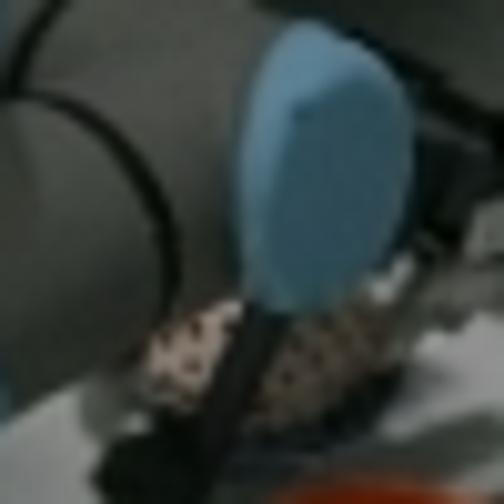

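{"method": "execute_actions", "body": {"actions": [[[0,0,0,0,0,0,0.754,0,0.576,0.696,0.754,0,0.576,0.696,0.754,0,0.576,0.696,0.714,0.678,0.226,0.168,0.4,-0.6,0,0,0.002,0,0,0,0.72,0,-0.08,-0.348,0.71,0,-0.08,-0.348,1.0,0,-0.9,-0.6,-0.657,0.678,0.225,-0.07,0.4,-0.98]],[[0,0,0,0,0,0,0.754,0,0.576,0.696,0.754,0,0.576,0.696,0.754,0,0.576,0.696,0.714,0.678,0.226,0.168,0.4,-0.6,0,0,0,0,0,0,0.72,0,-0.08,-0.348,0.71,0,-0.08,-0.348,1.0,0,-0.9,-0.6,-0.657,0.678,0.225,-0.07,0.4,-0.98]],[[0,0,0,0,0,0,0.754,0,0.576,0.696,0.754,0,0.576,0.696,0.754,0,0.576,0.696,0.714,0.678,0.226,0.168,0.4,-0.6,0,0,0,0,0,0,0.72,0,-0.08,-0.348,0.71,0,-0.08,-0.348,1.0,0,-0.9,-0.6,-0.657,0.678,0.225,-0.07,0.4,-0.98]]], "cameras": ["cam_high"]}}

{"method": "zoom_image", "body": {"camera": "cam_high", "region": [345, 15, 395, 65]}}

Scene clock: 172.37 s.
left_arm: end_effector_position=(+0.8001, +0.6829, +0.2171) hand_goal=(+0.754, +0.000, +0.576, +0.696, +0.754, +0.000, +0.576, +0.696, +0.754, +0.000, +0.576, +0.696, +0.714, +0.678, +0.226, +0.168) hand_measured=(+0.754, +0.000, +0.576, +0.696, +0.754, +0.000, +0.576, +0.696, +0.754, +0.000, +0.576, +0.696, +0.714, +0.678, +0.224, +0.168) hand_current_ma=(-2, +0, +2, +0, -2, +0, +2, +0, -2, +0, +2, +0, +1, -2, -6, -1) hand_state=(goal, goal, goal, goal, goal, goal, goal, goal, goal, goal, goal, goal, goal, goal, goal, goal) hand_current_limit=0.40 hand_speed=-0.60 end_effector_quat_wxyz=(+0.059, -0.470, +0.877, +0.082) | right_arm: end_effector_position=(-0.0689, -0.1031, +0.0753) hand_goal=(+0.720, +0.000, -0.080, -0.348, +0.710, +0.000, -0.080, -0.348, +1.000, +0.000, -0.900, -0.600, -0.656, +0.678, +0.226, -0.070) hand_measured=(+0.710, +0.002, -0.070, -0.342, +0.692, -0.002, -0.076, -0.342, +0.994, +0.000, -0.896, -0.596, -0.652, +0.678, +0.226, -0.072) hand_current_ma=(-20, +2, +18, +11, -37, -1, +7, +9, -9, +0, +6, +4, +7, +0, +0, -4) hand_state=(goal, goal, goal, goal, goal, goal, goal, goal, goal, goal, goal, goal, goal, goal, goal, goal) hand_current_limit=0.40 hand_speed=-0.98 end_effector_quat_wxyz=(-0.434, +0.751, +0.432, -0.249)
Joint positions: left_arm=[-0.172 -0.682 0.879 1.376 1.369 0.443] | right_arm=[1.145 -1.266 2.24 0.427 0.531 4.909]
Joint torques (N m): left_arm=[0.41 -108.76 -42.67 4.63 0.4 1.08] | right_arm=[-1 -61.58 -31.38 6.49 -0.09 -0.05]
Wrist force (N, zeroed by zero_wrist_force on right_arm): left_arm=[-0.4 0.3 0.5] | right_arm=[-0.1 0.0 0.2]
Wrist torque (N m, zeroed by zero_wrist_force on right_arm): left_arm=[0.00 0.06 -0.04] | right_arm=[-0.11 0.04 -0.04]
Wrist force, peak (N, zeroed by zero_wrist_force on right_arm): left_arm=[-0.1 0.8 0.6] | right_arm=[0.2 1.6 0.8]
Hand target: left_arm +0.8001, +0.6829, +0.2171; +0.059, -0.470, +0.877, +0.082 | right_arm -0.0689, -0.1031, +0.0752; -0.434, +0.751, +0.432, -0.249
Off the commanded pose: left_arm 0.000 m, 0 deg | right_arm 0.000 m, 0 deg.
Step readings (end_effector_position of left_arm | right_arm):
0: (+0.8001, +0.6829, +0.2171) | (-0.0689, -0.1031, +0.0740)
1: (+0.8001, +0.6829, +0.2171) | (-0.0689, -0.1031, +0.0740)
2: (+0.8001, +0.6829, +0.2171) | (-0.0689, -0.1031, +0.0742)
4: (+0.8001, +0.6829, +0.2171) | (-0.0689, -0.1031, +0.0746)
8: (+0.8001, +0.6829, +0.2171) | (-0.0689, -0.1031, +0.0750)
15: (+0.8001, +0.6829, +0.2171) | (-0.0689, -0.1031, +0.0752)
16: (+0.8001, +0.6829, +0.2171) | (-0.0689, -0.1031, +0.0752)
17: (+0.8001, +0.6829, +0.2171) | (-0.0689, -0.1031, +0.0752)
19: (+0.8001, +0.6829, +0.2171) | (-0.0689, -0.1031, +0.0752)
23: (+0.8001, +0.6829, +0.2171) | (-0.0689, -0.1031, +0.0752)
30: (+0.8001, +0.6829, +0.2171) | (-0.0689, -0.1031, +0.0752)
31: (+0.8001, +0.6829, +0.2171) | (-0.0689, -0.1031, +0.0752)
32: (+0.8001, +0.6829, +0.2171) | (-0.0689, -0.1031, +0.0752)
34: (+0.8001, +0.6829, +0.2171) | (-0.0689, -0.1031, +0.0752)
38: (+0.8001, +0.6829, +0.2171) | (-0.0689, -0.1031, +0.0753)
45: (+0.8001, +0.6829, +0.2171) | (-0.0689, -0.1031, +0.0753)
Images, in order (width x height): cam_high 672x504.

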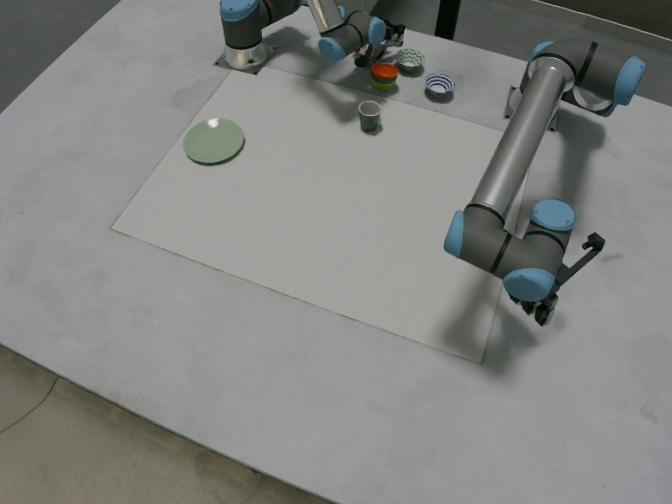

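Scaled by 10.080.

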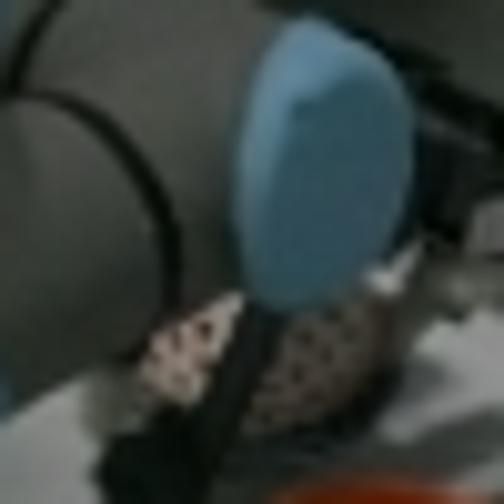

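{"method": "execute_actions", "body": {"actions": [[[0,0,0,0,0,0,0.754,0,0.576,0.696,0.754,0,0.576,0.696,0.754,0,0.576,0.696,0.714,0.678,0.226,0.168,0.4,-0.6,0,0,0,0,0,0,0.8,0,-0.08,-0.348,0.8,0,-0.08,-0.348,1.0,0,-0.9,-0.6,-0.657,0.678,0.225,0.0,0.4,-0.92]],[[0,0,0,0,0,0,0.754,0,0.576,0.696,0.754,0,0.576,0.696,0.754,0,0.576,0.696,0.714,0.678,0.226,0.168,0.4,-0.6,0,0,0,0,0,0,0.8,0,-0.08,-0.348,0.8,0,-0.08,-0.348,1.0,0,-0.9,-0.6,-0.657,0.678,0.225,0.0,0.4,-0.92]]]}}

{"method": "move", "body": {"target": [[0,0,0,0,0,0,0.754,0,0.576,0.696,0.754,0,0.576,0.696,0.754,0,0.576,0.696,0.714,0.678,0.226,0.168,0.4,-0.6,0,0,0.2,0,0,0,0.8,0,-0.08,-0.348,0.8,0,-0.08,-0.348,1.0,0,-0.9,-0.6,-0.657,0.678,0.225,0.0,0.4,-0.92],[0,0,0,0,0,0,0.754,0,0.576,0.696,0.754,0,0.576,0.696,0.754,0,0.576,0.696,0.714,0.678,0.226,0.168,0.4,-0.6,0.15,-0.15,0.2,0,0,0,0.8,0,-0.08,-0.348,0.8,0,-0.08,-0.348,1.0,0,-0.9,-0.6,-0.657,0.678,0.225,0.0,0.4,-0.92]], "speed": [0.12,0.2], "blend": 0.02, "cameras": ["cam_high"]}}

{"method": "zoom_image", "body": {"camera": "cam_high", "region": [345, 25, 395, 75]}}

Scene clock: 174.00 s.
left_arm: end_effector_position=(+0.8001, +0.6829, +0.2171) hand_goal=(+0.754, +0.000, +0.576, +0.696, +0.754, +0.000, +0.576, +0.696, +0.754, +0.000, +0.576, +0.696, +0.714, +0.678, +0.226, +0.168) hand_measured=(+0.754, +0.000, +0.576, +0.696, +0.754, +0.000, +0.576, +0.696, +0.754, +0.000, +0.576, +0.696, +0.714, +0.678, +0.224, +0.168) hand_current_ma=(-2, +0, +2, +0, -2, +0, +2, +0, -2, +0, +2, +0, +1, -2, -6, -1) hand_state=(goal, goal, goal, goal, goal, goal, goal, goal, goal, goal, goal, goal, goal, goal, goal, goal) hand_current_limit=0.40 hand_speed=-0.60 end_effector_quat_wxyz=(+0.059, -0.470, +0.877, +0.082) | right_arm: end_effector_position=(-0.0689, -0.1031, +0.0753) hand_goal=(+0.800, +0.000, -0.080, -0.348, +0.800, +0.000, -0.080, -0.348, +1.000, +0.000, -0.900, -0.600, -0.656, +0.678, +0.226, +0.000) hand_measured=(+0.792, +0.002, -0.072, -0.342, +0.782, -0.002, -0.078, -0.344, +0.994, +0.000, -0.896, -0.596, -0.652, +0.678, +0.226, -0.002) hand_current_ma=(-12, +2, +12, +9, -38, -1, +3, +7, -9, +0, +6, +4, +7, +0, +0, -4) hand_state=(goal, goal, goal, goal, goal, goal, goal, goal, goal, goal, goal, goal, goal, goal, goal, goal) hand_current_limit=0.40 hand_speed=-0.92 end_effector_quat_wxyz=(-0.434, +0.751, +0.432, -0.249)
Joint positions: left_arm=[-0.172 -0.682 0.879 1.376 1.369 0.443] | right_arm=[1.145 -1.266 2.24 0.427 0.531 4.909]
Joint torques (N m): left_arm=[0.31 -108.67 -42.57 4.73 0.21 1.15] | right_arm=[-0.37 -54.62 -27.57 1.97 -0.15 -0.07]
Wrist force (N, zeroed by zero_wrist_force on right_arm): left_arm=[-0.2 0.2 0.0] | right_arm=[0.2 -0.3 0.0]
Wrist torque (N m, zeroed by zero_wrist_force on right_arm): left_arm=[0.02 0.03 -0.03] | right_arm=[-0.15 0.01 -0.03]
Wrist force, peak (N, zeroed by zero_wrist_force on right_arm): left_arm=[0.0 0.5 1.0] | right_arm=[0.5 -0.3 -0.1]
Hand target: left_arm +0.8001, +0.6829, +0.2171; +0.059, -0.470, +0.877, +0.082 | right_arm -0.0689, -0.1031, +0.0752; -0.434, +0.751, +0.432, -0.249
Off the commanded pose: left_arm 0.000 m, 0 deg | right_arm 0.000 m, 0 deg.
Step readings (end_effector_position of left_arm | right_arm):
0: (+0.8001, +0.6829, +0.2171) | (-0.0689, -0.1031, +0.0753)
1: (+0.8001, +0.6829, +0.2171) | (-0.0689, -0.1031, +0.0753)
2: (+0.8001, +0.6829, +0.2171) | (-0.0689, -0.1031, +0.0753)
4: (+0.8001, +0.6829, +0.2171) | (-0.0689, -0.1031, +0.0753)
8: (+0.8001, +0.6829, +0.2171) | (-0.0689, -0.1031, +0.0753)
15: (+0.8001, +0.6829, +0.2171) | (-0.0689, -0.1031, +0.0753)
16: (+0.8001, +0.6829, +0.2171) | (-0.0689, -0.1031, +0.0753)
17: (+0.8001, +0.6829, +0.2171) | (-0.0689, -0.1031, +0.0753)
19: (+0.8001, +0.6829, +0.2171) | (-0.0689, -0.1031, +0.0753)
23: (+0.8001, +0.6829, +0.2171) | (-0.0689, -0.1031, +0.0753)
30: (+0.8001, +0.6829, +0.2171) | (-0.0689, -0.1031, +0.0753)

Scene clock: 176.67 s.
left_arm: end_effector_position=(+0.8001, +0.6829, +0.2171) hand_goal=(+0.754, +0.000, +0.576, +0.696, +0.754, +0.000, +0.576, +0.696, +0.754, +0.000, +0.576, +0.696, +0.714, +0.678, +0.226, +0.168) hand_measured=(+0.754, +0.000, +0.576, +0.696, +0.754, +0.000, +0.576, +0.696, +0.754, +0.000, +0.576, +0.696, +0.714, +0.678, +0.224, +0.168) hand_current_ma=(-2, +0, +2, +0, -2, +0, +2, +0, -2, +0, +2, +0, +1, -2, -6, -1) hand_state=(goal, goal, goal, goal, goal, goal, goal, goal, goal, goal, goal, goal, goal, goal, goal, goal) hand_current_limit=0.40 hand_speed=-0.60 end_effector_quat_wxyz=(+0.059, -0.470, +0.877, +0.082) | right_arm: end_effector_position=(+0.0210, -0.1931, +0.1952) hand_goal=(+0.800, +0.000, -0.080, -0.348, +0.800, +0.000, -0.080, -0.348, +1.000, +0.000, -0.900, -0.600, -0.656, +0.678, +0.226, +0.000) hand_measured=(+0.792, +0.002, -0.078, -0.344, +0.782, -0.002, -0.078, -0.344, +0.994, +0.000, -0.896, -0.596, -0.652, +0.678, +0.226, -0.002) hand_current_ma=(-12, +2, +3, +4, -38, -1, +2, +5, -9, +0, +6, +4, +4, +0, +0, -4) hand_state=(goal, goal, goal, goal, goal, goal, goal, goal, goal, goal, goal, goal, goal, goal, goal, goal) hand_current_limit=0.40 hand_speed=-0.92 end_effector_quat_wxyz=(-0.434, +0.751, +0.432, -0.249)
Joint positions: left_arm=[-0.172 -0.682 0.879 1.376 1.369 0.443] | right_arm=[0.779 -1.481 2.384 1.097 0.582 4.211]
Joint torques (N m): left_arm=[0.32 -109.15 -41.65 4.81 0.41 1.12] | right_arm=[-8.9 -18.96 -11.48 9.62 0.62 -1.58]
Wrist force (N, zeroed by zero_wrist_force on right_arm): left_arm=[-0.1 0.1 0.4] | right_arm=[-0.1 -0.1 -0.1]
Wrist torque (N m, zeroed by zero_wrist_force on right_arm): left_arm=[-0.03 0.03 0.00] | right_arm=[-0.10 0.00 0.11]
Wrist force, peak (N, zeroed by zero_wrist_force on right_arm): left_arm=[-0.4 0.2 0.9] | right_arm=[0.0 0.5 -1.3]
Hand target: left_arm +0.8001, +0.6829, +0.2171; +0.059, -0.470, +0.877, +0.082 | right_arm +0.0211, -0.1931, +0.1952; -0.434, +0.751, +0.432, -0.249
Off the commanded pose: left_arm 0.000 m, 0 deg | right_arm 0.000 m, 0 deg.
move: done
Images, in order (width x height): cam_high 672x504.

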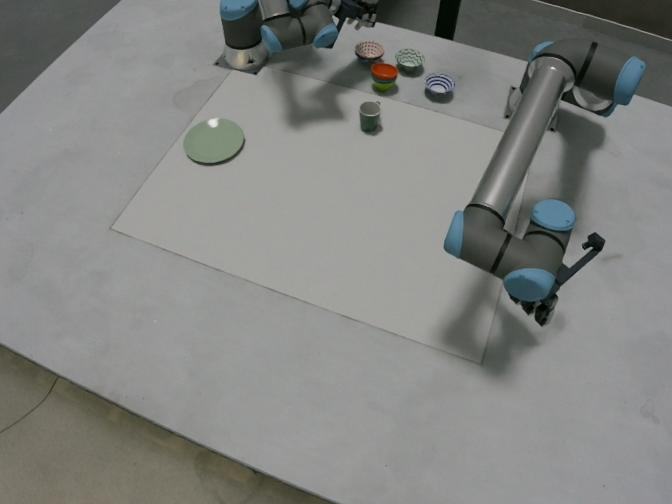

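Scaled by 10.080.

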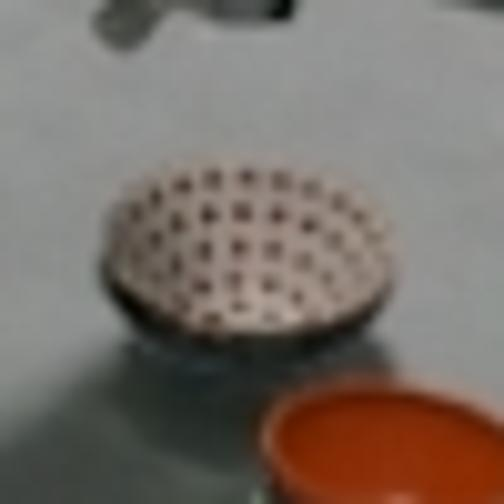

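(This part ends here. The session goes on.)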